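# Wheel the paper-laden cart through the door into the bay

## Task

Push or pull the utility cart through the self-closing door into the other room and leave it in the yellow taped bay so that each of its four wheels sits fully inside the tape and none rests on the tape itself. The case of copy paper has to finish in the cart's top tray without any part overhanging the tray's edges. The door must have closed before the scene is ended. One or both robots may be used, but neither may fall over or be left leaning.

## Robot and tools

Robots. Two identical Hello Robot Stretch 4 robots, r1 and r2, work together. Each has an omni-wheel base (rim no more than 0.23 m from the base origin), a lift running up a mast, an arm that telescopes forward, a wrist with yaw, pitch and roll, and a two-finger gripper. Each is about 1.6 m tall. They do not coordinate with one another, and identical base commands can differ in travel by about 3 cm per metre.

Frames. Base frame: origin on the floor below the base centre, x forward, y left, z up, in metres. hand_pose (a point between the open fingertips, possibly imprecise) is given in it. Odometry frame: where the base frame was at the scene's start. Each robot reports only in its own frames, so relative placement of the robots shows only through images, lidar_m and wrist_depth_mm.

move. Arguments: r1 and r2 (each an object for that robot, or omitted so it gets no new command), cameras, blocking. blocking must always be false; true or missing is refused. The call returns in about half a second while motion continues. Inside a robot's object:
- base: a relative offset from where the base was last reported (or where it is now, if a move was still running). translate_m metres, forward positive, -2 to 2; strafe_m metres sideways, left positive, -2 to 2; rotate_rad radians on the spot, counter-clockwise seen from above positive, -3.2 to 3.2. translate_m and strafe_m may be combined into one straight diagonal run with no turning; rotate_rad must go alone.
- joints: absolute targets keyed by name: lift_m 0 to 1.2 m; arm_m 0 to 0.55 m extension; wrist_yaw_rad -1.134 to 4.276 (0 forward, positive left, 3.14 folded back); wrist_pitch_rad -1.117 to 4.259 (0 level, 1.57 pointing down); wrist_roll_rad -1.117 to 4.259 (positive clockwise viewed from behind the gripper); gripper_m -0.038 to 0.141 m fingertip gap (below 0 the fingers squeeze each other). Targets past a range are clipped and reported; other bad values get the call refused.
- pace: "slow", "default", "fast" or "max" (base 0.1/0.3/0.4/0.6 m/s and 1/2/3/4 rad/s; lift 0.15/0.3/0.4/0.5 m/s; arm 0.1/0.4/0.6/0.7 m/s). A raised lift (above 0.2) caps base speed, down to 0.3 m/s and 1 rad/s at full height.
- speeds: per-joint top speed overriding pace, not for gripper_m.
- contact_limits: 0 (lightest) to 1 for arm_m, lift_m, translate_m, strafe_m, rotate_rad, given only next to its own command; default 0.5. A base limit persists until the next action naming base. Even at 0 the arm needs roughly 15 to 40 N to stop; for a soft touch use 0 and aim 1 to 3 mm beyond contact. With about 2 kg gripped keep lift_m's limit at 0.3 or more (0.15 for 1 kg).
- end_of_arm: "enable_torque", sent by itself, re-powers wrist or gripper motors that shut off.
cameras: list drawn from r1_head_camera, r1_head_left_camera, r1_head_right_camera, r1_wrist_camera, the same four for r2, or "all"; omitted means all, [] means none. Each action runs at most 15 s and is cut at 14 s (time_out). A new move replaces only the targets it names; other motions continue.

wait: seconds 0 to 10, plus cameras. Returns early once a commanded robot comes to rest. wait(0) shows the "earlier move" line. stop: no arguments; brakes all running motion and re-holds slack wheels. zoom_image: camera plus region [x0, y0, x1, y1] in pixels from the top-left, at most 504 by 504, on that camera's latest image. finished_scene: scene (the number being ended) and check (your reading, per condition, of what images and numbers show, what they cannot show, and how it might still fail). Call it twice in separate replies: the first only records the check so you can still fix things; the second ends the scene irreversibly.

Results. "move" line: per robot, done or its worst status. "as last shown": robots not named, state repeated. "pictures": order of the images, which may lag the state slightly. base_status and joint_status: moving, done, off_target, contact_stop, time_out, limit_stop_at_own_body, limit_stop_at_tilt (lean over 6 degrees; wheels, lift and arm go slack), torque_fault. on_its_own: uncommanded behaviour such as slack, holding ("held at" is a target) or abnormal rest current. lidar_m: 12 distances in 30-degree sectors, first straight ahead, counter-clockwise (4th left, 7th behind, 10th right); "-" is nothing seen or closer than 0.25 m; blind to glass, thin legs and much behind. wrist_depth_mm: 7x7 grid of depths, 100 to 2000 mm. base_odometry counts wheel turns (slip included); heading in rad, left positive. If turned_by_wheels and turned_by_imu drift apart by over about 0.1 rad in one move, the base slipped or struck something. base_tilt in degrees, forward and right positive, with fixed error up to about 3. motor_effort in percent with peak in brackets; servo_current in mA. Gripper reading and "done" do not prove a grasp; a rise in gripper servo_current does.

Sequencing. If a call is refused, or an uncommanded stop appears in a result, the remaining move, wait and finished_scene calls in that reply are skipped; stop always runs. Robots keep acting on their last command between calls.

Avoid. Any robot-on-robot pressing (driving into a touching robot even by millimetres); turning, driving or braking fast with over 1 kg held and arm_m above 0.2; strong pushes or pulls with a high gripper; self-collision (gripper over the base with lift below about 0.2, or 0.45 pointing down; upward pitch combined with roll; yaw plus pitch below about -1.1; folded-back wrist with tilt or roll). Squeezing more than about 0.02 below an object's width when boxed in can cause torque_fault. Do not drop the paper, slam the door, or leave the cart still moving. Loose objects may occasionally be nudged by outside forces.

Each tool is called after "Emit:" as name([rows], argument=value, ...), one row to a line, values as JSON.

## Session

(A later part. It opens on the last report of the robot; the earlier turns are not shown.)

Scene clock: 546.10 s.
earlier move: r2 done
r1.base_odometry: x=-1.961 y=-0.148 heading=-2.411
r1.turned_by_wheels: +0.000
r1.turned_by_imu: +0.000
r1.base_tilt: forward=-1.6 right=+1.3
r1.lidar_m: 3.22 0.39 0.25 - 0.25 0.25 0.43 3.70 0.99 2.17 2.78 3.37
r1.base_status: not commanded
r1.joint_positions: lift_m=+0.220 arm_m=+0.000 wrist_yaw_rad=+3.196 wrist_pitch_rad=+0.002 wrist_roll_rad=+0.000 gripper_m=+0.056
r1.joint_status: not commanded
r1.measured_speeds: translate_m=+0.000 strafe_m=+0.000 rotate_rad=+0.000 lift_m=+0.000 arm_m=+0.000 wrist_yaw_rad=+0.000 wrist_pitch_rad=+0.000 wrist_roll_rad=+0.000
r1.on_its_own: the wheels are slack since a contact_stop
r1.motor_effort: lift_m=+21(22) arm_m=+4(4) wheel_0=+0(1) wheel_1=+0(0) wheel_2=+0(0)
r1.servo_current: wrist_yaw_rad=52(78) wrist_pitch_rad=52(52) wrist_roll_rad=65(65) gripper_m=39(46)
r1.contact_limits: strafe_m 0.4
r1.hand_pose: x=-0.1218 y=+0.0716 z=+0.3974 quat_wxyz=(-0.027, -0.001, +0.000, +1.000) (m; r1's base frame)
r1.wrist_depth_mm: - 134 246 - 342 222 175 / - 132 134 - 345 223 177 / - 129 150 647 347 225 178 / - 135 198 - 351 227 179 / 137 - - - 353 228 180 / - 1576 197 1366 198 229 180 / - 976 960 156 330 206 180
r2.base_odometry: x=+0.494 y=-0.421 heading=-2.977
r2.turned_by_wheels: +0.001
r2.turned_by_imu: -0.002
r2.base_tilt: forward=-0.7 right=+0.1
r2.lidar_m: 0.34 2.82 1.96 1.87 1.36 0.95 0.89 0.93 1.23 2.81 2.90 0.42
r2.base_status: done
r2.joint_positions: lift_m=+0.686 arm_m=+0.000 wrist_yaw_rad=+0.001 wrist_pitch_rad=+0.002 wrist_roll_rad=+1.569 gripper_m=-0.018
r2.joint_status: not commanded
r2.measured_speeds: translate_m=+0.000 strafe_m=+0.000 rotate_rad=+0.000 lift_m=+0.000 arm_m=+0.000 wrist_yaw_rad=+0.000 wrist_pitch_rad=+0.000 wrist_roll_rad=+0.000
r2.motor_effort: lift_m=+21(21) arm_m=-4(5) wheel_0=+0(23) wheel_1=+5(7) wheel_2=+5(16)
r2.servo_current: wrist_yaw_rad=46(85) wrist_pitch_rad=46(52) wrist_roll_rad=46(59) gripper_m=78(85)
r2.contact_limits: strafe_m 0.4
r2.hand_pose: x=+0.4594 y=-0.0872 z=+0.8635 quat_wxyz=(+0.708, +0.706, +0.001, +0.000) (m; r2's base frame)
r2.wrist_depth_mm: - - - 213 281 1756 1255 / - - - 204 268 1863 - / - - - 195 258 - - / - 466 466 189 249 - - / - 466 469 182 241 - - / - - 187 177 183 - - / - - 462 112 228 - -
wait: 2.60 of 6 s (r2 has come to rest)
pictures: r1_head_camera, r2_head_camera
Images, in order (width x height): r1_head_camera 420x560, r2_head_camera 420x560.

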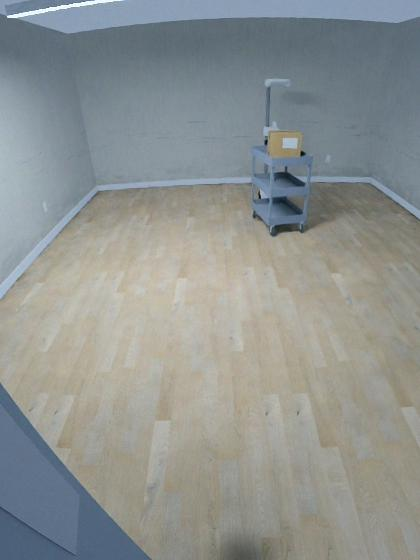

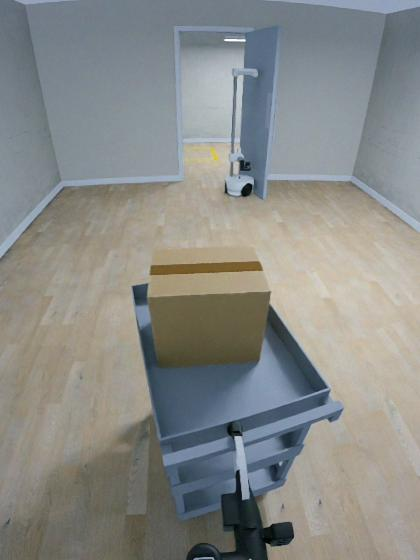

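Emit:
move(blocking=false, cameras=[], r2={"base": {"rotate_rad": 0.24}, "pace": "slow", "contact_limits": {"rotate_rad": 0.4}})

Emit:
wait(seconds=5, cameras=["r2_head_camera", "r1_head_camera"])

Scene clock: 592.63 s.
move: r2 moving
r1.base_odometry: x=-1.970 y=-0.140 heading=-2.415
r1.turned_by_wheels: -0.004
r1.turned_by_imu: -0.005
r1.base_tilt: forward=-1.6 right=+1.3
r1.lidar_m: 3.23 0.36 0.25 - 0.25 0.25 0.45 3.66 0.95 2.16 2.77 3.39
r1.base_status: not commanded
r1.joint_positions: lift_m=+0.220 arm_m=+0.000 wrist_yaw_rad=+3.196 wrist_pitch_rad=+0.002 wrist_roll_rad=+0.000 gripper_m=+0.056
r1.joint_status: not commanded
r1.measured_speeds: translate_m=+0.000 strafe_m=+0.000 rotate_rad=+0.000 lift_m=+0.000 arm_m=+0.000 wrist_yaw_rad=+0.000 wrist_pitch_rad=+0.000 wrist_roll_rad=+0.000
r1.on_its_own: the wheels are slack since a contact_stop
r1.motor_effort: lift_m=+21(21) arm_m=+4(4) wheel_0=+0(0) wheel_1=+0(0) wheel_2=+0(0)
r1.servo_current: wrist_yaw_rad=52(59) wrist_pitch_rad=46(52) wrist_roll_rad=46(65) gripper_m=46(46)
r1.contact_limits: strafe_m 0.4
r1.hand_pose: x=-0.1218 y=+0.0716 z=+0.3974 quat_wxyz=(-0.027, -0.001, +0.000, +1.000) (m; r1's base frame)
r1.wrist_depth_mm: - 134 246 - 347 223 176 / - 132 134 - 353 225 177 / - 130 150 683 355 227 179 / - 135 198 - 359 228 179 / 137 - - - 362 229 180 / - 1576 197 1499 199 230 181 / - 976 960 156 340 208 181
r2.base_odometry: x=+0.494 y=-0.420 heading=-2.854
r2.turned_by_wheels: +0.123
r2.turned_by_imu: +0.119
r2.base_tilt: forward=-0.7 right=+0.1
r2.lidar_m: 0.36 2.49 1.90 1.86 1.18 0.91 0.90 0.97 1.41 2.80 3.02 0.44
r2.base_status: rotate_rad moving
r2.joint_positions: lift_m=+0.686 arm_m=+0.000 wrist_yaw_rad=-0.015 wrist_pitch_rad=+0.002 wrist_roll_rad=+1.569 gripper_m=-0.018
r2.joint_status: not commanded
r2.measured_speeds: translate_m=+0.002 strafe_m=+0.001 rotate_rad=+0.476 lift_m=+0.000 arm_m=+0.000 wrist_yaw_rad=-0.015 wrist_pitch_rad=+0.000 wrist_roll_rad=+0.000
r2.motor_effort: lift_m=+21(21) arm_m=-4(4) wheel_0=-19(19) wheel_1=-8(10) wheel_2=-19(19)
r2.servo_current: wrist_yaw_rad=78(78) wrist_pitch_rad=39(39) wrist_roll_rad=52(52) gripper_m=85(85)
r2.contact_limits: rotate_rad 0.4
r2.hand_pose: x=+0.4579 y=-0.0918 z=+0.8635 quat_wxyz=(+0.708, +0.706, -0.005, -0.006) (m; r2's base frame)
r2.wrist_depth_mm: - - - 196 262 1756 - / - - - 190 254 - - / - - 459 187 248 - - / - 462 462 183 243 - - / - - 466 178 237 - - / - - 186 175 183 - - / - - 477 112 228 1661 -
pictures: none
No camera images: "cameras" was empty.

Scene clock: 593.40 s.
earlier move: r2 done
r1.base_odometry: x=-1.970 y=-0.140 heading=-2.415
r1.turned_by_wheels: +0.000
r1.turned_by_imu: +0.000
r1.base_tilt: forward=-1.6 right=+1.3
r1.lidar_m: 3.23 0.41 0.25 - 0.25 0.25 0.47 3.68 0.96 2.14 2.75 3.30
r1.base_status: not commanded
r1.joint_positions: lift_m=+0.220 arm_m=+0.000 wrist_yaw_rad=+3.196 wrist_pitch_rad=+0.002 wrist_roll_rad=+0.000 gripper_m=+0.056
r1.joint_status: not commanded
r1.measured_speeds: translate_m=+0.000 strafe_m=+0.000 rotate_rad=+0.000 lift_m=+0.000 arm_m=+0.000 wrist_yaw_rad=+0.000 wrist_pitch_rad=+0.000 wrist_roll_rad=+0.000
r1.on_its_own: the wheels are slack since a contact_stop
r1.motor_effort: lift_m=+21(22) arm_m=+4(4) wheel_0=+0(1) wheel_1=+0(0) wheel_2=+0(0)
r1.servo_current: wrist_yaw_rad=59(65) wrist_pitch_rad=46(52) wrist_roll_rad=46(65) gripper_m=39(46)
r1.contact_limits: strafe_m 0.4
r1.hand_pose: x=-0.1218 y=+0.0716 z=+0.3974 quat_wxyz=(-0.027, -0.001, +0.000, +1.000) (m; r1's base frame)
r1.wrist_depth_mm: - 134 245 - 347 223 176 / - 132 134 - 355 225 177 / - 130 150 691 355 227 179 / - 135 198 - 359 229 179 / 137 - - - 362 229 181 / - 1537 196 1499 199 230 181 / - 976 960 156 340 208 180
r2.base_odometry: x=+0.494 y=-0.421 heading=-2.737
r2.turned_by_wheels: +0.117
r2.turned_by_imu: +0.114
r2.base_tilt: forward=-0.7 right=+0.1
r2.lidar_m: 0.41 2.25 1.88 1.87 1.10 0.90 0.88 1.02 1.65 2.82 3.17 0.39
r2.base_status: done
r2.joint_positions: lift_m=+0.686 arm_m=+0.000 wrist_yaw_rad=+0.002 wrist_pitch_rad=+0.002 wrist_roll_rad=+1.569 gripper_m=-0.018
r2.joint_status: not commanded
r2.measured_speeds: translate_m=+0.000 strafe_m=+0.000 rotate_rad=+0.000 lift_m=+0.000 arm_m=+0.000 wrist_yaw_rad=+0.000 wrist_pitch_rad=+0.000 wrist_roll_rad=+0.000
r2.motor_effort: lift_m=+21(21) arm_m=-4(4) wheel_0=-1(19) wheel_1=-3(10) wheel_2=-6(19)
r2.servo_current: wrist_yaw_rad=52(85) wrist_pitch_rad=46(46) wrist_roll_rad=46(59) gripper_m=72(85)
r2.contact_limits: rotate_rad 0.4
r2.hand_pose: x=+0.4595 y=-0.0868 z=+0.8635 quat_wxyz=(+0.708, +0.706, +0.001, +0.000) (m; r2's base frame)
r2.wrist_depth_mm: - - - 152 208 - - / - 407 407 157 213 - - / - 439 436 160 220 - - / - 477 466 166 227 - - / - - 500 171 234 741 - / - - 187 175 184 1661 512 / - - - 112 247 1618 1205
wait: 0.77 of 5 s (r2 has come to rest)
pictures: r1_head_camera, r2_head_camera
Images, in order (width x height): r1_head_camera 420x560, r2_head_camera 420x560.

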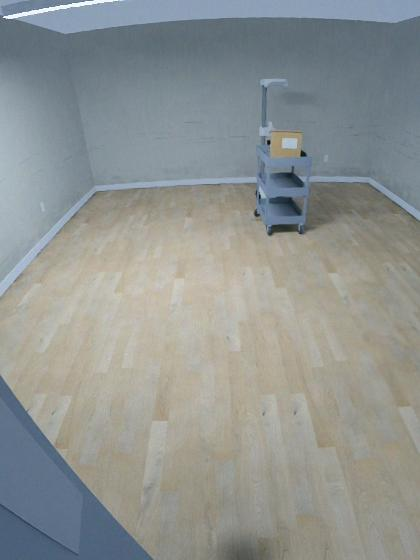

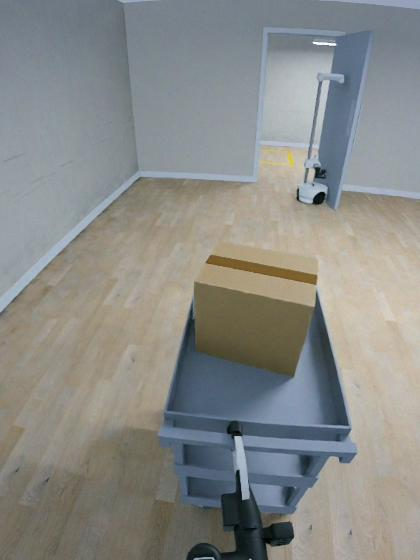

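Emit:
move(blocking=false, cameras=[], r2={"base": {"translate_m": 0.4}, "pace": "default", "contact_limits": {"translate_m": 0.4}}, r1={"base": {"translate_m": 0.1}, "pace": "slow", "contact_limits": {"translate_m": 0.4}})

Emit:
wait(seconds=5, cameras=["r2_head_camera", "r1_head_camera"])

Scene clock: 613.53 s.
move: r1 moving; r2 moving
r1.base_odometry: x=-1.980 y=-0.148 heading=-2.415
r1.turned_by_wheels: +0.000
r1.turned_by_imu: +0.000
r1.base_tilt: forward=-1.6 right=+1.3
r1.lidar_m: 3.17 0.35 0.25 - 0.25 0.25 0.45 3.66 0.99 2.19 2.77 3.29
r1.base_status: translate_m moving
r1.joint_positions: lift_m=+0.220 arm_m=+0.000 wrist_yaw_rad=+3.196 wrist_pitch_rad=+0.002 wrist_roll_rad=+0.000 gripper_m=+0.056
r1.joint_status: not commanded
r1.measured_speeds: translate_m=+0.048 strafe_m=-0.001 rotate_rad=-0.001 lift_m=+0.000 arm_m=+0.000 wrist_yaw_rad=+0.000 wrist_pitch_rad=+0.000 wrist_roll_rad=+0.000
r1.motor_effort: lift_m=+21(22) arm_m=+4(4) wheel_0=+1(4) wheel_1=+8(10) wheel_2=-5(5)
r1.servo_current: wrist_yaw_rad=52(72) wrist_pitch_rad=39(52) wrist_roll_rad=52(65) gripper_m=39(46)
r1.contact_limits: translate_m 0.4
r1.hand_pose: x=-0.1218 y=+0.0716 z=+0.3974 quat_wxyz=(-0.027, -0.001, +0.000, +1.000) (m; r1's base frame)
r1.wrist_depth_mm: - 134 246 - 351 224 176 / - 132 134 - 357 225 177 / - 130 150 699 359 227 179 / - 135 198 - 364 229 180 / 137 - - - 366 230 180 / - 1576 196 1537 199 231 181 / - 976 960 156 343 208 181
r2.base_odometry: x=+0.465 y=-0.433 heading=-2.737
r2.turned_by_wheels: +0.000
r2.turned_by_imu: +0.001
r2.base_tilt: forward=-0.7 right=+0.0
r2.lidar_m: 0.38 2.25 1.86 1.85 1.11 0.92 0.92 1.02 1.71 2.80 3.19 0.41
r2.base_status: translate_m moving
r2.joint_positions: lift_m=+0.686 arm_m=+0.000 wrist_yaw_rad=+0.001 wrist_pitch_rad=+0.002 wrist_roll_rad=+1.569 gripper_m=-0.018
r2.joint_status: not commanded
r2.measured_speeds: translate_m=+0.123 strafe_m=+0.000 rotate_rad=+0.007 lift_m=+0.000 arm_m=+0.000 wrist_yaw_rad=+0.000 wrist_pitch_rad=+0.000 wrist_roll_rad=+0.000
r2.motor_effort: lift_m=+21(21) arm_m=+4(4) wheel_0=+9(11) wheel_1=+8(10) wheel_2=-16(19)
r2.servo_current: wrist_yaw_rad=52(52) wrist_pitch_rad=46(46) wrist_roll_rad=52(52) gripper_m=72(85)
r2.contact_limits: translate_m 0.4
r2.hand_pose: x=+0.4593 y=-0.0871 z=+0.8635 quat_wxyz=(+0.708, +0.706, +0.001, +0.000) (m; r2's base frame)
r2.wrist_depth_mm: - - - 151 208 - - / - 410 413 156 213 - - / - 439 436 160 218 - - / - 477 462 222 226 - - / - - 492 170 232 715 - / - - 186 175 183 1661 512 / - - - 112 245 1661 1229
pictures: none
No camera images: "cameras" was empty.

Scene clock: 615.33 s.
earlier move: r1 done; r2 moving
r1.base_odometry: x=-2.045 y=-0.206 heading=-2.415
r1.turned_by_wheels: +0.000
r1.turned_by_imu: +0.000
r1.base_tilt: forward=-1.5 right=+1.3
r1.lidar_m: 2.78 3.06 0.25 - 0.25 0.25 0.48 1.09 1.02 2.51 2.77 2.81
r1.base_status: done
r1.joint_positions: lift_m=+0.220 arm_m=+0.000 wrist_yaw_rad=+3.196 wrist_pitch_rad=+0.002 wrist_roll_rad=+0.000 gripper_m=+0.056
r1.joint_status: not commanded
r1.measured_speeds: translate_m=+0.000 strafe_m=+0.000 rotate_rad=+0.000 lift_m=+0.000 arm_m=+0.000 wrist_yaw_rad=+0.000 wrist_pitch_rad=+0.000 wrist_roll_rad=+0.000
r1.motor_effort: lift_m=+21(22) arm_m=+4(4) wheel_0=+1(5) wheel_1=+8(13) wheel_2=-1(7)
r1.servo_current: wrist_yaw_rad=46(72) wrist_pitch_rad=46(52) wrist_roll_rad=52(65) gripper_m=46(46)
r1.contact_limits: translate_m 0.4
r1.hand_pose: x=-0.1218 y=+0.0716 z=+0.3974 quat_wxyz=(-0.027, -0.001, +0.000, +1.000) (m; r1's base frame)
r1.wrist_depth_mm: - 134 246 - 366 226 177 / - 132 134 - 370 229 178 / - 130 150 - 377 231 180 / - 135 198 - 379 233 181 / 137 - - - 382 235 182 / - 1576 197 1537 199 235 182 / - 960 960 156 355 211 181
r2.base_odometry: x=+0.132 y=-0.576 heading=-2.737
r2.turned_by_wheels: +0.000
r2.turned_by_imu: +0.003
r2.base_tilt: forward=-0.6 right=+0.1
r2.lidar_m: 0.42 2.16 1.75 1.78 1.53 1.27 1.26 1.45 2.36 2.89 0.43 0.37
r2.base_status: translate_m moving
r2.joint_positions: lift_m=+0.686 arm_m=+0.000 wrist_yaw_rad=+0.003 wrist_pitch_rad=+0.002 wrist_roll_rad=+1.569 gripper_m=-0.018
r2.joint_status: not commanded
r2.measured_speeds: translate_m=+0.061 strafe_m=-0.001 rotate_rad=+0.004 lift_m=+0.000 arm_m=+0.000 wrist_yaw_rad=+0.000 wrist_pitch_rad=+0.000 wrist_roll_rad=+0.000
r2.motor_effort: lift_m=+20(21) arm_m=+4(4) wheel_0=+4(20) wheel_1=+5(12) wheel_2=-3(19)
r2.servo_current: wrist_yaw_rad=52(59) wrist_pitch_rad=46(46) wrist_roll_rad=46(59) gripper_m=65(85)
r2.contact_limits: translate_m 0.4
r2.hand_pose: x=+0.4595 y=-0.0866 z=+0.8635 quat_wxyz=(+0.708, +0.706, +0.002, +0.000) (m; r2's base frame)
r2.wrist_depth_mm: - 366 368 127 183 - - / - 392 397 135 193 - - / - 436 430 142 204 - - / - - 477 151 216 - - / - - 530 161 230 1921 554 / - - 186 171 183 1708 496 / - - - 112 256 1808 1229
wait: 1.80 of 5 s (r1 has come to rest)
pictures: r1_head_camera, r2_head_camera
Images, in order (width x height): r1_head_camera 420x560, r2_head_camera 420x560.

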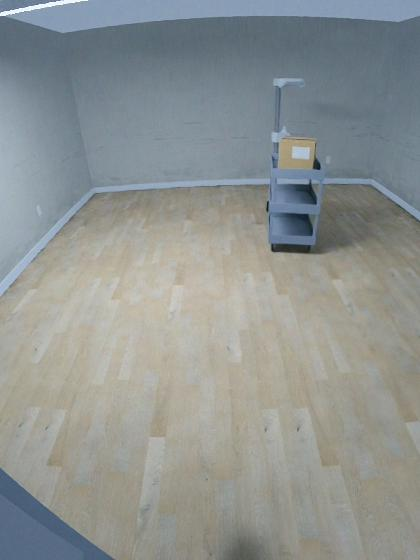

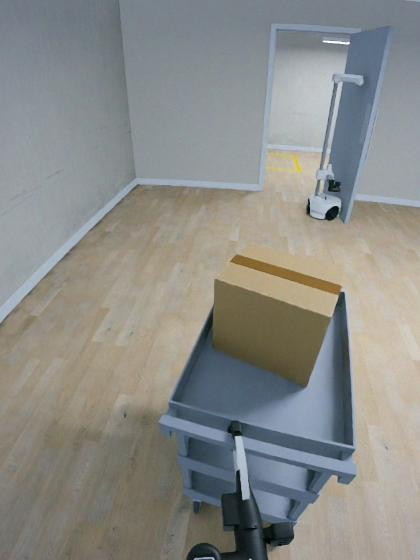

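Emit:
move(blocking=false, cameras=[], r2={"base": {"translate_m": 0.435, "strafe_m": -0.115}, "pace": "default", "contact_limits": {"strafe_m": 0.4}})

Emit:
wait(seconds=5, cameras=["r2_head_camera"])

Scene clock: 643.37 s.
earlier move: r2 done
move: r2 moving
r1.base_odometry: x=-2.045 y=-0.206 heading=-2.415
r1.turned_by_wheels: +0.000
r1.turned_by_imu: +0.000
r1.base_tilt: forward=-1.6 right=+1.3
r1.lidar_m: 2.77 3.02 0.25 - 0.25 0.25 0.47 1.09 1.02 2.54 2.76 2.79
r1.base_status: not commanded
r1.joint_positions: lift_m=+0.220 arm_m=+0.000 wrist_yaw_rad=+3.196 wrist_pitch_rad=+0.002 wrist_roll_rad=+0.000 gripper_m=+0.056
r1.joint_status: not commanded
r1.measured_speeds: translate_m=+0.000 strafe_m=+0.000 rotate_rad=+0.000 lift_m=+0.000 arm_m=+0.000 wrist_yaw_rad=+0.000 wrist_pitch_rad=+0.000 wrist_roll_rad=+0.000
r1.motor_effort: lift_m=+21(22) arm_m=+4(4) wheel_0=+0(1) wheel_1=+9(9) wheel_2=-1(1)
r1.servo_current: wrist_yaw_rad=39(59) wrist_pitch_rad=46(46) wrist_roll_rad=39(52) gripper_m=52(52)
r1.contact_limits: translate_m 0.4
r1.hand_pose: x=-0.1218 y=+0.0716 z=+0.3974 quat_wxyz=(-0.027, -0.001, +0.000, +1.000) (m; r1's base frame)
r1.wrist_depth_mm: - 134 246 - 366 226 177 / - 132 134 - 370 229 178 / - 129 150 - 375 230 179 / - 135 198 - 379 233 181 / 137 - - - 382 234 182 / - 1576 197 1537 199 235 182 / - 960 960 156 355 211 181
r2.base_odometry: x=+0.094 y=-0.583 heading=-2.737
r2.turned_by_wheels: +0.000
r2.turned_by_imu: +0.001
r2.base_tilt: forward=-0.7 right=+0.0
r2.lidar_m: 0.41 2.19 1.78 1.76 1.58 1.32 1.32 1.48 2.46 2.89 0.42 0.38
r2.base_status: translate_m moving; strafe_m moving
r2.joint_positions: lift_m=+0.686 arm_m=+0.000 wrist_yaw_rad=+0.002 wrist_pitch_rad=+0.002 wrist_roll_rad=+1.569 gripper_m=-0.018
r2.joint_status: not commanded
r2.measured_speeds: translate_m=+0.119 strafe_m=-0.032 rotate_rad=-0.001 lift_m=+0.000 arm_m=+0.000 wrist_yaw_rad=+0.000 wrist_pitch_rad=+0.000 wrist_roll_rad=+0.000
r2.motor_effort: lift_m=+21(21) arm_m=+4(4) wheel_0=+12(14) wheel_1=+7(8) wheel_2=-15(17)
r2.servo_current: wrist_yaw_rad=39(52) wrist_pitch_rad=39(46) wrist_roll_rad=39(52) gripper_m=65(78)
r2.contact_limits: strafe_m 0.4
r2.hand_pose: x=+0.4595 y=-0.0868 z=+0.8635 quat_wxyz=(+0.708, +0.706, +0.001, +0.000) (m; r2's base frame)
r2.wrist_depth_mm: - 362 368 122 179 - - / - 392 392 129 189 - - / - 439 427 138 200 - - / - - 477 149 213 - - / - - - 157 228 1808 544 / - - 186 169 183 1661 492 / - - - 112 256 1708 1229
pictures: none
No camera images: "cameras" was empty.

Scene clock: 645.80 s.
earlier move: r2 done
r1.base_odometry: x=-2.045 y=-0.206 heading=-2.415
r1.turned_by_wheels: +0.000
r1.turned_by_imu: +0.000
r1.base_tilt: forward=-1.6 right=+1.3
r1.lidar_m: 2.35 3.01 0.25 - 0.25 0.25 0.50 1.14 1.03 2.51 2.78 2.36
r1.base_status: not commanded
r1.joint_positions: lift_m=+0.220 arm_m=+0.000 wrist_yaw_rad=+3.196 wrist_pitch_rad=+0.002 wrist_roll_rad=+0.000 gripper_m=+0.056
r1.joint_status: not commanded
r1.measured_speeds: translate_m=+0.000 strafe_m=+0.000 rotate_rad=+0.000 lift_m=+0.000 arm_m=+0.000 wrist_yaw_rad=+0.000 wrist_pitch_rad=+0.000 wrist_roll_rad=+0.000
r1.motor_effort: lift_m=+21(22) arm_m=+4(4) wheel_0=+0(1) wheel_1=+8(9) wheel_2=-1(1)
r1.servo_current: wrist_yaw_rad=33(65) wrist_pitch_rad=46(52) wrist_roll_rad=39(65) gripper_m=33(52)
r1.contact_limits: translate_m 0.4
r1.hand_pose: x=-0.1218 y=+0.0716 z=+0.3974 quat_wxyz=(-0.027, -0.001, +0.000, +1.000) (m; r1's base frame)
r1.wrist_depth_mm: - 134 246 - 364 226 177 / - 132 134 - 370 229 178 / - 129 150 - 377 230 180 / - 135 198 - 379 233 181 / 137 - - - 382 233 182 / - 1576 197 1537 198 235 181 / - 960 960 156 355 211 182
r2.base_odometry: x=-0.319 y=-0.644 heading=-2.737
r2.turned_by_wheels: +0.000
r2.turned_by_imu: +0.003
r2.base_tilt: forward=-0.6 right=+0.1
r2.lidar_m: 0.42 2.21 1.82 1.79 2.05 1.74 1.70 1.99 2.88 2.87 0.39 0.36
r2.base_status: done
r2.joint_positions: lift_m=+0.686 arm_m=+0.000 wrist_yaw_rad=+0.004 wrist_pitch_rad=+0.002 wrist_roll_rad=+1.569 gripper_m=-0.018
r2.joint_status: not commanded
r2.measured_speeds: translate_m=+0.000 strafe_m=+0.000 rotate_rad=+0.000 lift_m=+0.000 arm_m=+0.000 wrist_yaw_rad=+0.000 wrist_pitch_rad=+0.000 wrist_roll_rad=+0.000
r2.motor_effort: lift_m=+21(21) arm_m=+4(4) wheel_0=+3(19) wheel_1=+5(9) wheel_2=-4(17)
r2.servo_current: wrist_yaw_rad=52(59) wrist_pitch_rad=39(46) wrist_roll_rad=52(59) gripper_m=72(85)
r2.contact_limits: strafe_m 0.4
r2.hand_pose: x=+0.4596 y=-0.0863 z=+0.8635 quat_wxyz=(+0.708, +0.706, +0.002, +0.001) (m; r2's base frame)
r2.wrist_depth_mm: - 347 351 - 164 - - / - 389 392 119 179 - - / - 449 439 124 191 - - / - - 496 137 208 691 - / - - - 151 228 1661 512 / - - 187 166 183 1618 1205 / - - - 112 277 1464 1098
wait: 2.43 of 5 s (r2 has come to rest)
pictures: r2_head_camera
Images, in order (width x height): r2_head_camera 420x560.

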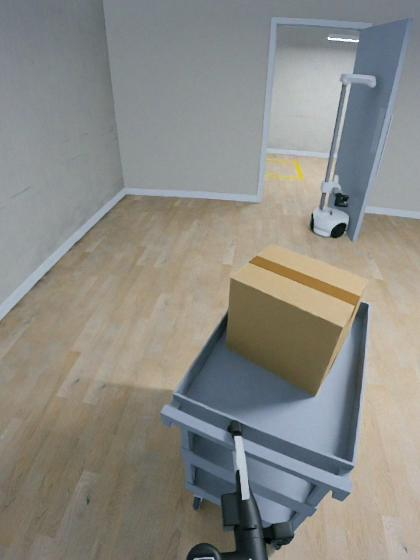

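Emit:
move(blocking=false, cameras=[], r2={"base": {"translate_m": 0.257, "strafe_m": -0.235}, "pace": "default", "contact_limits": {"strafe_m": 0.4}})

Emit:
wait(seconds=5, cameras=["r2_head_camera", "r1_head_camera"])

Scene clock: 679.87 s.
move: r2 moving
r1.base_odometry: x=-2.045 y=-0.206 heading=-2.415
r1.turned_by_wheels: +0.000
r1.turned_by_imu: +0.000
r1.base_tilt: forward=-1.6 right=+1.3
r1.lidar_m: 2.34 3.02 0.25 - 0.25 0.25 0.48 1.14 1.03 2.53 2.77 2.35
r1.base_status: not commanded
r1.joint_positions: lift_m=+0.220 arm_m=+0.000 wrist_yaw_rad=+3.196 wrist_pitch_rad=+0.002 wrist_roll_rad=+0.000 gripper_m=+0.056
r1.joint_status: not commanded
r1.measured_speeds: translate_m=+0.000 strafe_m=+0.000 rotate_rad=+0.000 lift_m=+0.000 arm_m=+0.000 wrist_yaw_rad=+0.000 wrist_pitch_rad=+0.000 wrist_roll_rad=+0.000
r1.motor_effort: lift_m=+21(21) arm_m=+4(4) wheel_0=+0(1) wheel_1=+8(9) wheel_2=-1(1)
r1.servo_current: wrist_yaw_rad=52(85) wrist_pitch_rad=46(46) wrist_roll_rad=39(65) gripper_m=33(46)
r1.contact_limits: translate_m 0.4
r1.hand_pose: x=-0.1218 y=+0.0716 z=+0.3974 quat_wxyz=(-0.027, -0.001, +0.000, +1.000) (m; r1's base frame)
r1.wrist_depth_mm: - 134 245 - 366 226 177 / - 132 134 - 373 229 178 / - 130 150 - 377 231 180 / - 135 198 - 379 233 181 / 137 - - - 382 234 181 / - 1537 196 1537 199 235 182 / - 976 960 156 355 211 182
r2.base_odometry: x=-0.350 y=-0.633 heading=-2.737
r2.turned_by_wheels: +0.000
r2.turned_by_imu: +0.001
r2.base_tilt: forward=-0.7 right=+0.0
r2.lidar_m: 0.43 2.22 1.77 1.81 2.06 1.77 1.76 2.00 2.87 2.84 0.39 0.35
r2.base_status: translate_m moving; strafe_m moving
r2.joint_positions: lift_m=+0.686 arm_m=+0.000 wrist_yaw_rad=+0.005 wrist_pitch_rad=+0.002 wrist_roll_rad=+1.569 gripper_m=-0.018
r2.joint_status: not commanded
r2.measured_speeds: translate_m=+0.094 strafe_m=-0.088 rotate_rad=-0.005 lift_m=+0.000 arm_m=+0.000 wrist_yaw_rad=+0.021 wrist_pitch_rad=+0.000 wrist_roll_rad=+0.000
r2.motor_effort: lift_m=+21(21) arm_m=+4(4) wheel_0=+17(18) wheel_1=-4(5) wheel_2=-9(14)
r2.servo_current: wrist_yaw_rad=46(52) wrist_pitch_rad=39(46) wrist_roll_rad=52(59) gripper_m=72(78)
r2.contact_limits: strafe_m 0.4
r2.hand_pose: x=+0.4597 y=-0.0861 z=+0.8635 quat_wxyz=(+0.708, +0.706, +0.002, +0.001) (m; r2's base frame)
r2.wrist_depth_mm: - 347 345 - 160 163 - / - 384 387 115 173 173 - / - 445 442 122 187 - - / - - 496 135 204 654 - / - - - 147 224 1661 517 / - - 187 166 183 1708 1229 / - - - 112 276 1464 1078
pictures: none
No camera images: "cameras" was empty.

Scene clock: 681.97 s.
earlier move: r2 done
r1.base_odometry: x=-2.045 y=-0.206 heading=-2.415
r1.turned_by_wheels: +0.000
r1.turned_by_imu: +0.000
r1.base_tilt: forward=-1.6 right=+1.3
r1.lidar_m: 2.01 3.00 0.25 - 0.25 0.25 0.49 1.12 1.01 2.51 2.74 2.04
r1.base_status: not commanded
r1.joint_positions: lift_m=+0.220 arm_m=+0.000 wrist_yaw_rad=+3.196 wrist_pitch_rad=+0.002 wrist_roll_rad=+0.000 gripper_m=+0.056
r1.joint_status: not commanded
r1.measured_speeds: translate_m=+0.000 strafe_m=+0.000 rotate_rad=+0.000 lift_m=+0.000 arm_m=+0.000 wrist_yaw_rad=+0.000 wrist_pitch_rad=+0.000 wrist_roll_rad=+0.000
r1.motor_effort: lift_m=+21(22) arm_m=+4(4) wheel_0=+0(1) wheel_1=+9(9) wheel_2=-1(1)
r1.servo_current: wrist_yaw_rad=72(85) wrist_pitch_rad=52(52) wrist_roll_rad=59(72) gripper_m=39(46)
r1.contact_limits: translate_m 0.4
r1.hand_pose: x=-0.1218 y=+0.0716 z=+0.3974 quat_wxyz=(-0.027, -0.001, +0.000, +1.000) (m; r1's base frame)
r1.wrist_depth_mm: - 134 246 - 366 226 177 / - 132 134 - 370 229 178 / - 130 150 - 377 231 179 / - 135 198 - 379 232 181 / 137 - - - 379 234 182 / - 1576 197 1499 199 234 181 / - 960 960 156 355 211 182
r2.base_odometry: x=-0.647 y=-0.529 heading=-2.737
r2.turned_by_wheels: -0.001
r2.turned_by_imu: +0.002
r2.base_tilt: forward=-0.6 right=+0.0
r2.lidar_m: 0.41 2.44 1.96 1.93 2.28 2.05 2.03 2.28 2.71 2.70 0.47 0.39
r2.base_status: done
r2.joint_positions: lift_m=+0.686 arm_m=+0.000 wrist_yaw_rad=+0.003 wrist_pitch_rad=+0.002 wrist_roll_rad=+1.569 gripper_m=-0.018
r2.joint_status: not commanded
r2.measured_speeds: translate_m=+0.000 strafe_m=+0.000 rotate_rad=+0.000 lift_m=+0.000 arm_m=+0.000 wrist_yaw_rad=+0.000 wrist_pitch_rad=+0.000 wrist_roll_rad=+0.000
r2.motor_effort: lift_m=+21(21) arm_m=+4(4) wheel_0=+1(24) wheel_1=-5(7) wheel_2=-4(14)
r2.servo_current: wrist_yaw_rad=65(65) wrist_pitch_rad=39(46) wrist_roll_rad=46(59) gripper_m=78(78)
r2.contact_limits: strafe_m 0.4
r2.hand_pose: x=+0.4595 y=-0.0866 z=+0.8635 quat_wxyz=(+0.708, +0.706, +0.002, +0.000) (m; r2's base frame)
r2.wrist_depth_mm: - 407 392 133 189 - - / - 397 397 139 197 - - / - 436 433 146 208 - - / - - 469 154 219 - - / - - 521 163 231 1708 - / - - 186 173 185 1708 500 / - - - 112 254 1808 1229
wait: 2.10 of 5 s (r2 has come to rest)
pictures: r1_head_camera, r2_head_camera
Images, in order (width x height): r1_head_camera 420x560, r2_head_camera 420x560.

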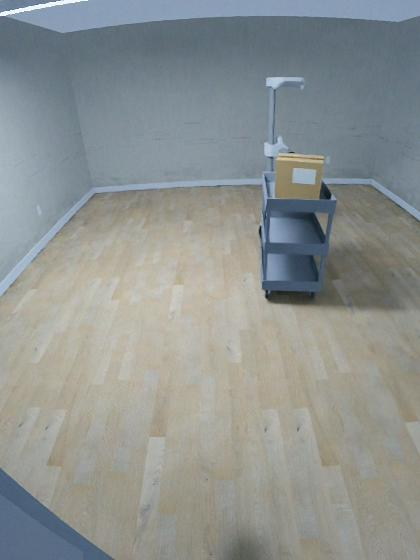

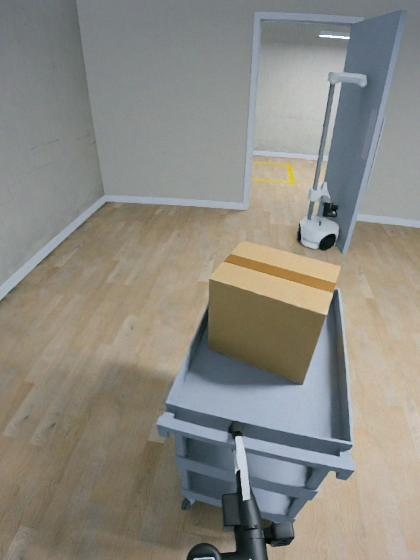

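Emit:
zoom_image(camera="r1_head_camera", region=[230, 140, 370, 310])

Emit:
zoom_image(camera="r2_head_camera", region=[140, 230, 380, 510])

Scaled by 2.965 from the camera's 420x560 image, which has a finer 600x800 frame.

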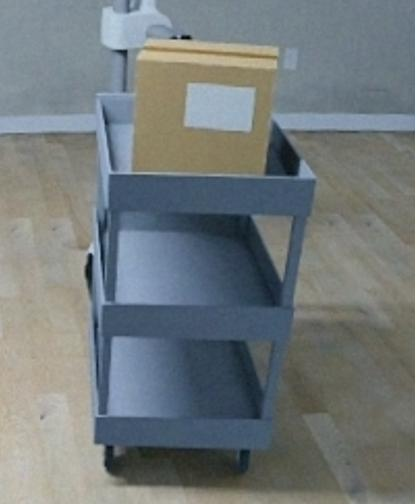

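Scaled by 1.800 from the camera's 420x560 image, which has a finer 1200x1600 frame.

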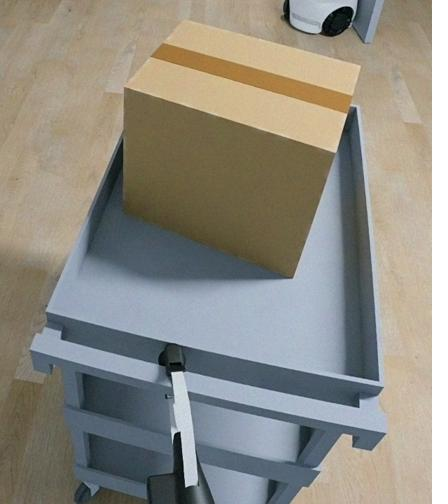

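Emit:
move(blocking=false, cameras=[], r2={"base": {"translate_m": 0.386, "strafe_m": -0.108}, "pace": "default", "contact_limits": {"strafe_m": 0.4}})

Emit:
wait(seconds=5, cameras=["r2_head_camera", "r1_head_camera"])

Emit:
zoom_image(camera="r1_head_camera", region=[230, 140, 370, 340])

Emit:
zoom_image(camera="r2_head_camera", region=[140, 360, 380, 510])

Scene clock: 711.40 s.
move: r2 moving
r1.base_odometry: x=-2.045 y=-0.206 heading=-2.415
r1.turned_by_wheels: +0.000
r1.turned_by_imu: +0.000
r1.base_tilt: forward=-1.6 right=+1.2
r1.lidar_m: 1.98 2.98 0.25 - 0.25 0.25 0.48 1.13 1.03 2.54 2.76 2.01
r1.base_status: not commanded
r1.joint_positions: lift_m=+0.220 arm_m=+0.000 wrist_yaw_rad=+3.196 wrist_pitch_rad=+0.002 wrist_roll_rad=+0.000 gripper_m=+0.056
r1.joint_status: not commanded
r1.measured_speeds: translate_m=+0.000 strafe_m=+0.000 rotate_rad=+0.000 lift_m=+0.000 arm_m=+0.000 wrist_yaw_rad=+0.000 wrist_pitch_rad=+0.000 wrist_roll_rad=+0.000
r1.motor_effort: lift_m=+21(21) arm_m=+4(4) wheel_0=+0(1) wheel_1=+8(9) wheel_2=-1(1)
r1.servo_current: wrist_yaw_rad=52(59) wrist_pitch_rad=46(46) wrist_roll_rad=59(65) gripper_m=39(46)
r1.contact_limits: translate_m 0.4
r1.hand_pose: x=-0.1218 y=+0.0716 z=+0.3974 quat_wxyz=(-0.027, -0.001, +0.000, +1.000) (m; r1's base frame)
r1.wrist_depth_mm: - 134 245 - 366 226 177 / - 132 134 - 373 229 178 / - 130 151 - 377 231 179 / - 135 198 - 382 233 181 / 137 - - - 382 234 181 / - 1537 196 1499 198 235 181 / - 960 960 156 355 211 182
r2.base_odometry: x=-0.679 y=-0.533 heading=-2.738
r2.turned_by_wheels: +0.000
r2.turned_by_imu: +0.000
r2.base_tilt: forward=-0.7 right=+0.1
r2.lidar_m: 0.42 2.41 1.97 1.96 2.27 2.05 2.04 2.34 2.70 2.67 0.45 0.38
r2.base_status: translate_m moving; strafe_m moving
r2.joint_positions: lift_m=+0.686 arm_m=+0.000 wrist_yaw_rad=-0.001 wrist_pitch_rad=+0.002 wrist_roll_rad=+1.569 gripper_m=-0.018
r2.joint_status: not commanded
r2.measured_speeds: translate_m=+0.121 strafe_m=-0.035 rotate_rad=-0.007 lift_m=+0.000 arm_m=+0.000 wrist_yaw_rad=-0.023 wrist_pitch_rad=+0.000 wrist_roll_rad=+0.000
r2.motor_effort: lift_m=+21(21) arm_m=+4(4) wheel_0=+8(16) wheel_1=+7(8) wheel_2=-17(18)
r2.servo_current: wrist_yaw_rad=52(52) wrist_pitch_rad=39(46) wrist_roll_rad=39(65) gripper_m=72(78)
r2.contact_limits: strafe_m 0.4
r2.hand_pose: x=+0.4592 y=-0.0878 z=+0.8635 quat_wxyz=(+0.708, +0.706, +0.000, -0.001) (m; r2's base frame)
r2.wrist_depth_mm: - 424 410 134 189 - - / - 397 397 140 199 - - / - 433 433 147 208 - - / - 488 469 154 218 - - / - - 517 164 230 741 - / - - 187 172 183 1756 504 / - - - 112 251 1983 1205
pictures: none
No camera images: "cameras" was empty.

Scene clock: 713.67 s.
earlier move: r2 done
r1.base_odometry: x=-2.045 y=-0.206 heading=-2.415
r1.turned_by_wheels: +0.000
r1.turned_by_imu: +0.000
r1.base_tilt: forward=-1.6 right=+1.3
r1.lidar_m: 1.62 3.01 0.25 - 0.25 0.25 0.51 1.15 1.02 2.45 2.76 1.64
r1.base_status: not commanded
r1.joint_positions: lift_m=+0.220 arm_m=+0.000 wrist_yaw_rad=+3.196 wrist_pitch_rad=+0.002 wrist_roll_rad=+0.000 gripper_m=+0.056
r1.joint_status: not commanded
r1.measured_speeds: translate_m=+0.000 strafe_m=+0.000 rotate_rad=+0.000 lift_m=+0.000 arm_m=+0.000 wrist_yaw_rad=+0.000 wrist_pitch_rad=+0.000 wrist_roll_rad=+0.000
r1.motor_effort: lift_m=+21(22) arm_m=+4(4) wheel_0=+0(1) wheel_1=+8(9) wheel_2=-1(1)
r1.servo_current: wrist_yaw_rad=33(65) wrist_pitch_rad=33(52) wrist_roll_rad=52(72) gripper_m=39(52)
r1.contact_limits: translate_m 0.4
r1.hand_pose: x=-0.1218 y=+0.0716 z=+0.3974 quat_wxyz=(-0.027, -0.001, +0.000, +1.000) (m; r1's base frame)
r1.wrist_depth_mm: - 134 246 - 366 226 177 / - 132 134 - 373 229 177 / - 130 150 - 377 231 179 / - 135 198 - 382 233 181 / 137 - - - 382 234 182 / - 1576 197 1537 198 236 181 / - 960 960 156 355 211 181
r2.base_odometry: x=-1.045 y=-0.581 heading=-2.738
r2.turned_by_wheels: +0.000
r2.turned_by_imu: -0.001
r2.base_tilt: forward=-0.7 right=+0.1
r2.lidar_m: 0.42 2.47 2.04 1.97 2.26 2.43 2.42 2.77 2.68 2.66 0.43 0.37
r2.base_status: done
r2.joint_positions: lift_m=+0.686 arm_m=+0.000 wrist_yaw_rad=-0.003 wrist_pitch_rad=+0.002 wrist_roll_rad=+1.569 gripper_m=-0.018
r2.joint_status: not commanded
r2.measured_speeds: translate_m=+0.000 strafe_m=+0.000 rotate_rad=+0.000 lift_m=+0.000 arm_m=+0.000 wrist_yaw_rad=+0.000 wrist_pitch_rad=+0.000 wrist_roll_rad=+0.000
r2.motor_effort: lift_m=+21(21) arm_m=+4(4) wheel_0=-1(16) wheel_1=+4(9) wheel_2=-5(20)
r2.servo_current: wrist_yaw_rad=46(59) wrist_pitch_rad=39(46) wrist_roll_rad=52(65) gripper_m=78(78)
r2.contact_limits: strafe_m 0.4
r2.hand_pose: x=+0.4590 y=-0.0883 z=+0.8635 quat_wxyz=(+0.708, +0.706, -0.001, -0.002) (m; r2's base frame)
r2.wrist_depth_mm: - 362 366 125 180 - - / - 397 397 132 190 - - / - 439 430 140 202 - - / - - 484 149 215 - - / - - - 162 230 1756 544 / - - 186 171 185 1661 492 / - - - 112 259 1756 1229
wait: 2.27 of 5 s (r2 has come to rest)
pictures: r1_head_camera, r2_head_camera
Images, in order (width x height): r1_head_camera 420x560, r2_head_camera 420x560.

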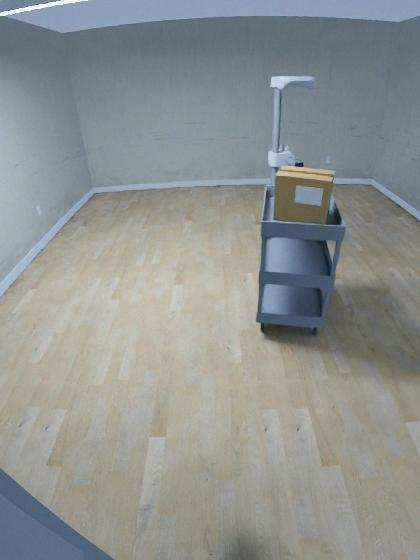

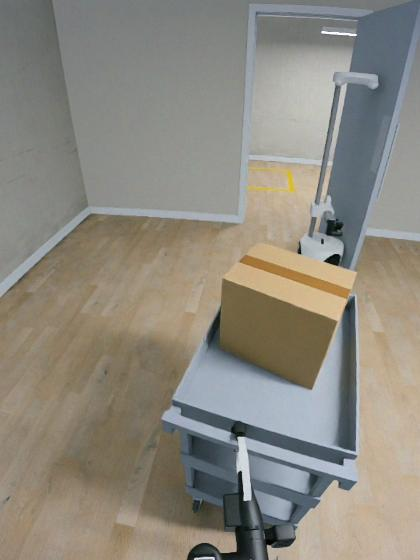

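Scaled by 2.520 from the camera's 420x560 image, which has a finer 600x800 frame.

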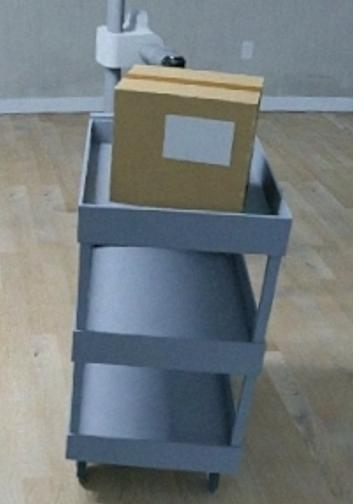

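Scaled by 2.100 from the camera's 420x560 image, which has a finer 1200x1600 frame.

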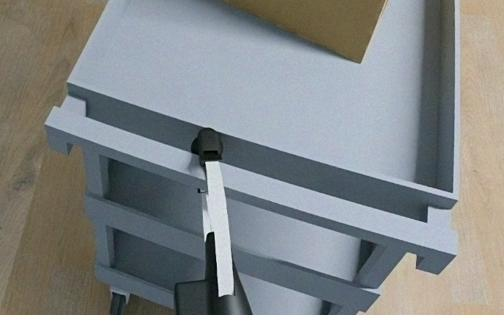

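Emit:
zoom_image(camera="r2_head_camera", region=[0, 180, 250, 310])

Emit:
zoom_image(camera="r2_head_camera", region=[220, 0, 420, 290])

Scaled by 2.016 from the camera's 420x560 image, which has a finer 1200x1600 frame.

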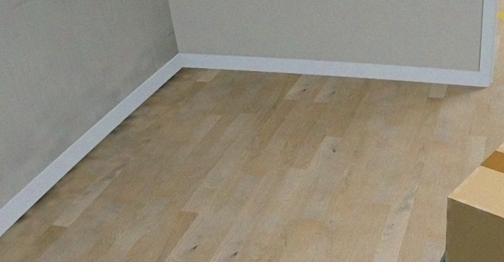

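Scaled by 1.738 from the camera's 420x560 image, which has a finer 1200x1600 frame.

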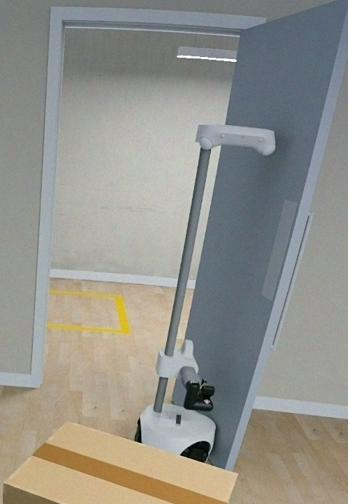

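Emit:
move(blocking=false, cameras=[], r2={"base": {"translate_m": 0.254, "strafe_m": -0.165}, "pace": "default", "contact_limits": {"strafe_m": 0.4}})

Emit:
wait(seconds=5, cameras=["r2_head_camera", "r1_head_camera"])

Emit:
zoom_image(camera="r1_head_camera", region=[230, 140, 390, 360])

Emit:
zoom_image(camera="r2_head_camera", region=[140, 360, 380, 510])

Scene clock: 889.50 s.
move: r2 moving
r1.base_odometry: x=-2.045 y=-0.206 heading=-2.415
r1.turned_by_wheels: +0.000
r1.turned_by_imu: +0.000
r1.base_tilt: forward=-1.6 right=+1.3
r1.lidar_m: 1.59 3.02 0.25 - 0.25 0.26 0.50 1.15 1.01 2.49 2.77 1.58
r1.base_status: not commanded
r1.joint_positions: lift_m=+0.220 arm_m=+0.000 wrist_yaw_rad=+3.196 wrist_pitch_rad=+0.002 wrist_roll_rad=+0.000 gripper_m=+0.056
r1.joint_status: not commanded
r1.measured_speeds: translate_m=+0.000 strafe_m=+0.000 rotate_rad=+0.000 lift_m=+0.000 arm_m=+0.000 wrist_yaw_rad=+0.000 wrist_pitch_rad=+0.000 wrist_roll_rad=+0.000
r1.motor_effort: lift_m=+21(21) arm_m=+4(4) wheel_0=+0(1) wheel_1=+8(9) wheel_2=-1(1)
r1.servo_current: wrist_yaw_rad=39(59) wrist_pitch_rad=39(46) wrist_roll_rad=46(65) gripper_m=39(46)
r1.contact_limits: translate_m 0.4
r1.hand_pose: x=-0.1218 y=+0.0716 z=+0.3974 quat_wxyz=(-0.027, -0.001, +0.000, +1.000) (m; r1's base frame)
r1.wrist_depth_mm: - 134 245 - 366 225 176 / - 132 134 - 370 229 178 / - 130 150 - 377 231 179 / - 135 198 - 382 232 180 / 137 - - - 382 234 182 / - 1537 196 1537 199 235 182 / - 976 960 156 355 211 182
r2.base_odometry: x=-1.079 y=-0.576 heading=-2.738
r2.turned_by_wheels: +0.000
r2.turned_by_imu: +0.000
r2.base_tilt: forward=-0.6 right=+0.1
r2.lidar_m: 0.41 2.45 2.04 2.00 2.30 2.48 2.45 2.79 2.68 2.66 0.42 0.37
r2.base_status: translate_m moving; strafe_m moving
r2.joint_positions: lift_m=+0.686 arm_m=+0.000 wrist_yaw_rad=-0.002 wrist_pitch_rad=+0.002 wrist_roll_rad=+1.569 gripper_m=-0.018
r2.joint_status: not commanded
r2.measured_speeds: translate_m=+0.115 strafe_m=-0.076 rotate_rad=+0.006 lift_m=+0.000 arm_m=+0.000 wrist_yaw_rad=+0.021 wrist_pitch_rad=+0.000 wrist_roll_rad=+0.000
r2.motor_effort: lift_m=+21(21) arm_m=+4(4) wheel_0=+16(16) wheel_1=-3(5) wheel_2=-14(17)
r2.servo_current: wrist_yaw_rad=39(59) wrist_pitch_rad=39(46) wrist_roll_rad=46(59) gripper_m=72(78)
r2.contact_limits: strafe_m 0.4
r2.hand_pose: x=+0.4591 y=-0.0879 z=+0.8635 quat_wxyz=(+0.708, +0.706, +0.000, -0.001) (m; r2's base frame)
r2.wrist_depth_mm: - 359 355 119 174 - - / - 389 389 - 185 - - / - 442 433 135 198 - - / - - 484 145 213 732 - / - - - 156 228 1756 535 / - - 186 168 184 1661 488 / - - - 112 264 1756 1255
pictures: none
No camera images: "cameras" was empty.

Scene clock: 891.37 s.
earlier move: r2 done
r1.base_odometry: x=-2.045 y=-0.206 heading=-2.415
r1.turned_by_wheels: +0.000
r1.turned_by_imu: +0.000
r1.base_tilt: forward=-1.6 right=+1.3
r1.lidar_m: 1.32 3.01 0.25 - 0.25 0.25 0.51 1.09 1.00 2.49 2.76 1.34
r1.base_status: not commanded
r1.joint_positions: lift_m=+0.220 arm_m=+0.000 wrist_yaw_rad=+3.196 wrist_pitch_rad=+0.002 wrist_roll_rad=+0.000 gripper_m=+0.056
r1.joint_status: not commanded
r1.measured_speeds: translate_m=+0.000 strafe_m=+0.000 rotate_rad=+0.000 lift_m=+0.000 arm_m=+0.000 wrist_yaw_rad=+0.000 wrist_pitch_rad=+0.000 wrist_roll_rad=+0.000
r1.motor_effort: lift_m=+21(22) arm_m=+4(4) wheel_0=+0(1) wheel_1=+9(9) wheel_2=-1(1)
r1.servo_current: wrist_yaw_rad=52(65) wrist_pitch_rad=39(52) wrist_roll_rad=52(65) gripper_m=39(46)
r1.contact_limits: translate_m 0.4
r1.hand_pose: x=-0.1218 y=+0.0716 z=+0.3974 quat_wxyz=(-0.027, -0.001, +0.000, +1.000) (m; r1's base frame)
r1.wrist_depth_mm: - 134 246 - 364 226 177 / - 132 134 - 370 229 178 / - 130 150 - 375 232 180 / - 135 198 - 382 233 180 / 137 - - - 382 234 181 / - 1537 196 1576 199 235 182 / - 960 960 156 355 211 182
r2.base_odometry: x=-1.343 y=-0.530 heading=-2.738
r2.turned_by_wheels: +0.000
r2.turned_by_imu: +0.002
r2.base_tilt: forward=-0.7 right=+0.1
r2.lidar_m: 0.42 2.57 2.15 2.12 2.40 2.69 2.70 3.07 2.57 2.56 0.44 0.38
r2.base_status: done
r2.joint_positions: lift_m=+0.686 arm_m=+0.000 wrist_yaw_rad=+0.003 wrist_pitch_rad=+0.002 wrist_roll_rad=+1.569 gripper_m=-0.018
r2.joint_status: not commanded
r2.measured_speeds: translate_m=+0.000 strafe_m=+0.000 rotate_rad=+0.000 lift_m=+0.000 arm_m=+0.000 wrist_yaw_rad=+0.000 wrist_pitch_rad=+0.000 wrist_roll_rad=+0.000
r2.motor_effort: lift_m=+21(21) arm_m=+4(4) wheel_0=+2(22) wheel_1=-4(6) wheel_2=-3(17)
r2.servo_current: wrist_yaw_rad=33(65) wrist_pitch_rad=33(46) wrist_roll_rad=52(59) gripper_m=72(78)
r2.contact_limits: strafe_m 0.4
r2.hand_pose: x=+0.4595 y=-0.0866 z=+0.8635 quat_wxyz=(+0.708, +0.706, +0.001, +0.000) (m; r2's base frame)
r2.wrist_depth_mm: - 375 377 129 187 - - / - 392 394 137 195 - - / - 436 430 144 206 - - / - - 473 152 218 - - / - - 535 163 232 1618 - / - - 186 172 183 1661 496 / - - - 112 255 1661 1229
wait: 1.87 of 5 s (r2 has come to rest)
pictures: r1_head_camera, r2_head_camera
Images, in order (width x height): r1_head_camera 420x560, r2_head_camera 420x560.

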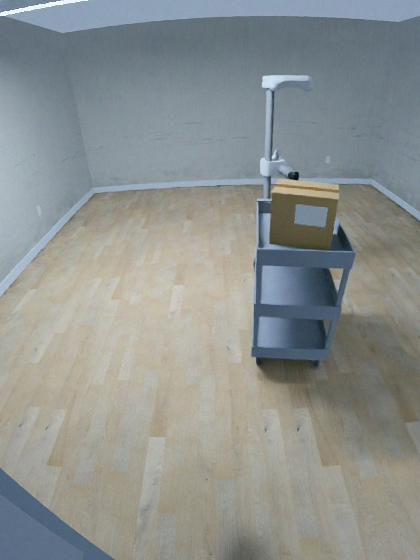

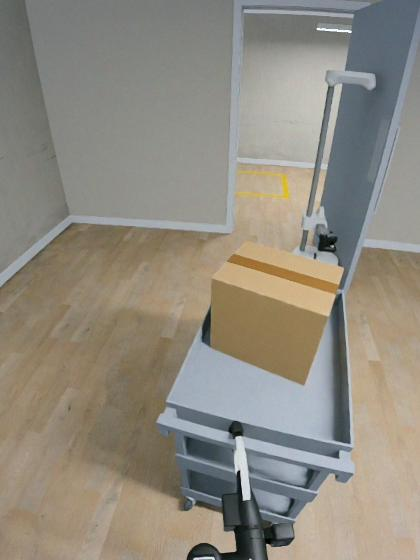

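Scaled by 2.291 from the camera's 420x560 image, which has a finer 600x800 frame.

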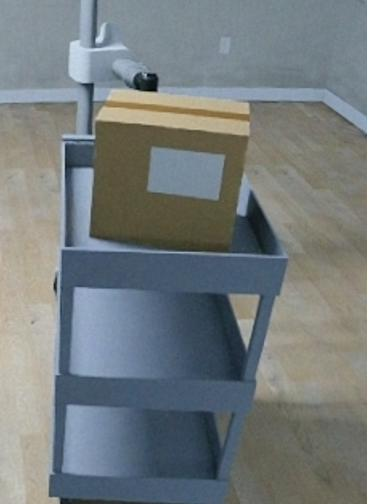

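Scaled by 2.100 from the camera's 420x560 image, which has a finer 1200x1600 frame.

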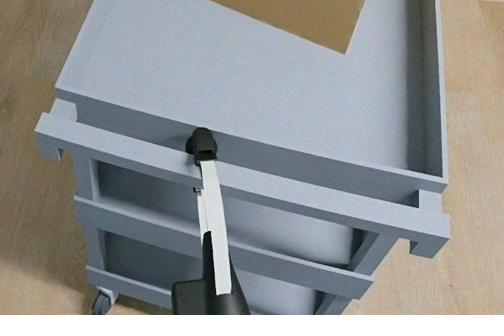

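Emit:
wait(seconds=0, cameras=["r1_head_left_camera", "r1_head_right_camera"])

Scene clock: 913.23 s.
r1.base_odometry: x=-2.045 y=-0.206 heading=-2.415
r1.turned_by_wheels: +0.000
r1.turned_by_imu: +0.000
r1.base_tilt: forward=-1.6 right=+1.3
r1.lidar_m: 1.30 3.04 0.25 - 0.25 0.25 0.49 1.12 1.01 2.49 2.76 1.33
r1.base_status: not commanded
r1.joint_positions: lift_m=+0.220 arm_m=+0.000 wrist_yaw_rad=+3.196 wrist_pitch_rad=+0.002 wrist_roll_rad=+0.000 gripper_m=+0.056
r1.joint_status: not commanded
r1.measured_speeds: translate_m=+0.000 strafe_m=+0.000 rotate_rad=+0.000 lift_m=+0.000 arm_m=+0.000 wrist_yaw_rad=+0.000 wrist_pitch_rad=+0.000 wrist_roll_rad=+0.000
r1.motor_effort: lift_m=+21(22) arm_m=+4(4) wheel_0=+0(1) wheel_1=+9(9) wheel_2=-1(1)
r1.servo_current: wrist_yaw_rad=46(65) wrist_pitch_rad=46(52) wrist_roll_rad=52(65) gripper_m=33(46)
r1.contact_limits: translate_m 0.4
r1.hand_pose: x=-0.1218 y=+0.0716 z=+0.3974 quat_wxyz=(-0.027, -0.001, +0.000, +1.000) (m; r1's base frame)
r1.wrist_depth_mm: - 134 245 - 366 225 177 / - 132 134 - 373 229 177 / - 130 150 - 375 231 179 / - 135 198 - 379 232 181 / 137 - - - 379 234 181 / - 1537 197 1537 199 235 182 / - 960 976 156 355 211 182
r2.base_odometry: x=-1.343 y=-0.530 heading=-2.738
r2.turned_by_wheels: +0.000
r2.turned_by_imu: +0.000
r2.base_tilt: forward=-0.7 right=+0.1
r2.lidar_m: 0.41 2.56 2.15 2.11 2.43 2.70 2.70 3.03 2.59 2.57 0.43 0.38
r2.base_status: done
r2.joint_positions: lift_m=+0.686 arm_m=+0.000 wrist_yaw_rad=+0.003 wrist_pitch_rad=+0.002 wrist_roll_rad=+1.569 gripper_m=-0.018
r2.joint_status: not commanded
r2.measured_speeds: translate_m=+0.000 strafe_m=+0.000 rotate_rad=+0.000 lift_m=+0.000 arm_m=+0.000 wrist_yaw_rad=+0.000 wrist_pitch_rad=+0.000 wrist_roll_rad=+0.000
r2.motor_effort: lift_m=+21(21) arm_m=+4(4) wheel_0=+2(22) wheel_1=-4(6) wheel_2=-3(17)
r2.servo_current: wrist_yaw_rad=39(65) wrist_pitch_rad=33(46) wrist_roll_rad=39(59) gripper_m=72(78)
r2.contact_limits: strafe_m 0.4
r2.hand_pose: x=+0.4595 y=-0.0866 z=+0.8635 quat_wxyz=(+0.708, +0.706, +0.001, +0.000) (m; r2's base frame)
r2.wrist_depth_mm: - 375 375 129 187 - - / - 392 394 137 195 - - / - 436 430 144 206 - - / - - 469 153 217 - - / - - 521 161 229 1661 - / - - 186 172 182 1661 504 / - - - 112 256 1661 1205
pictures: r1_head_left_camera, r1_head_right_camera
Images, in order (width x height): r1_head_left_camera 420x672, r1_head_right_camera 420x672.

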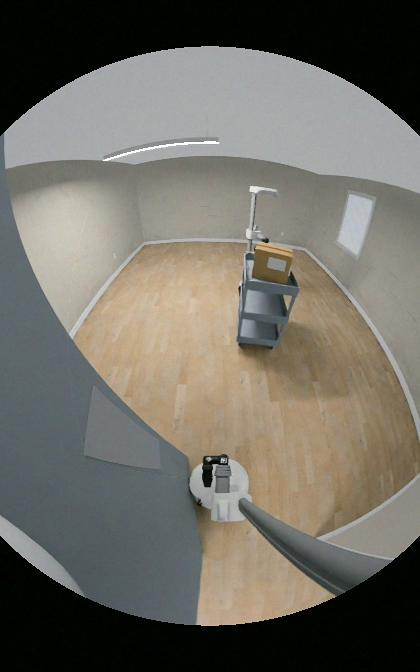

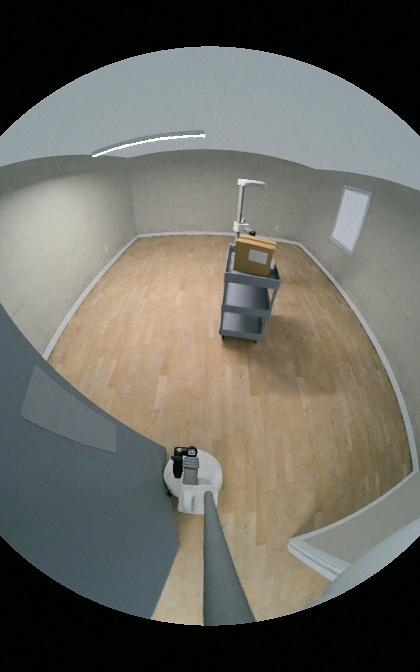

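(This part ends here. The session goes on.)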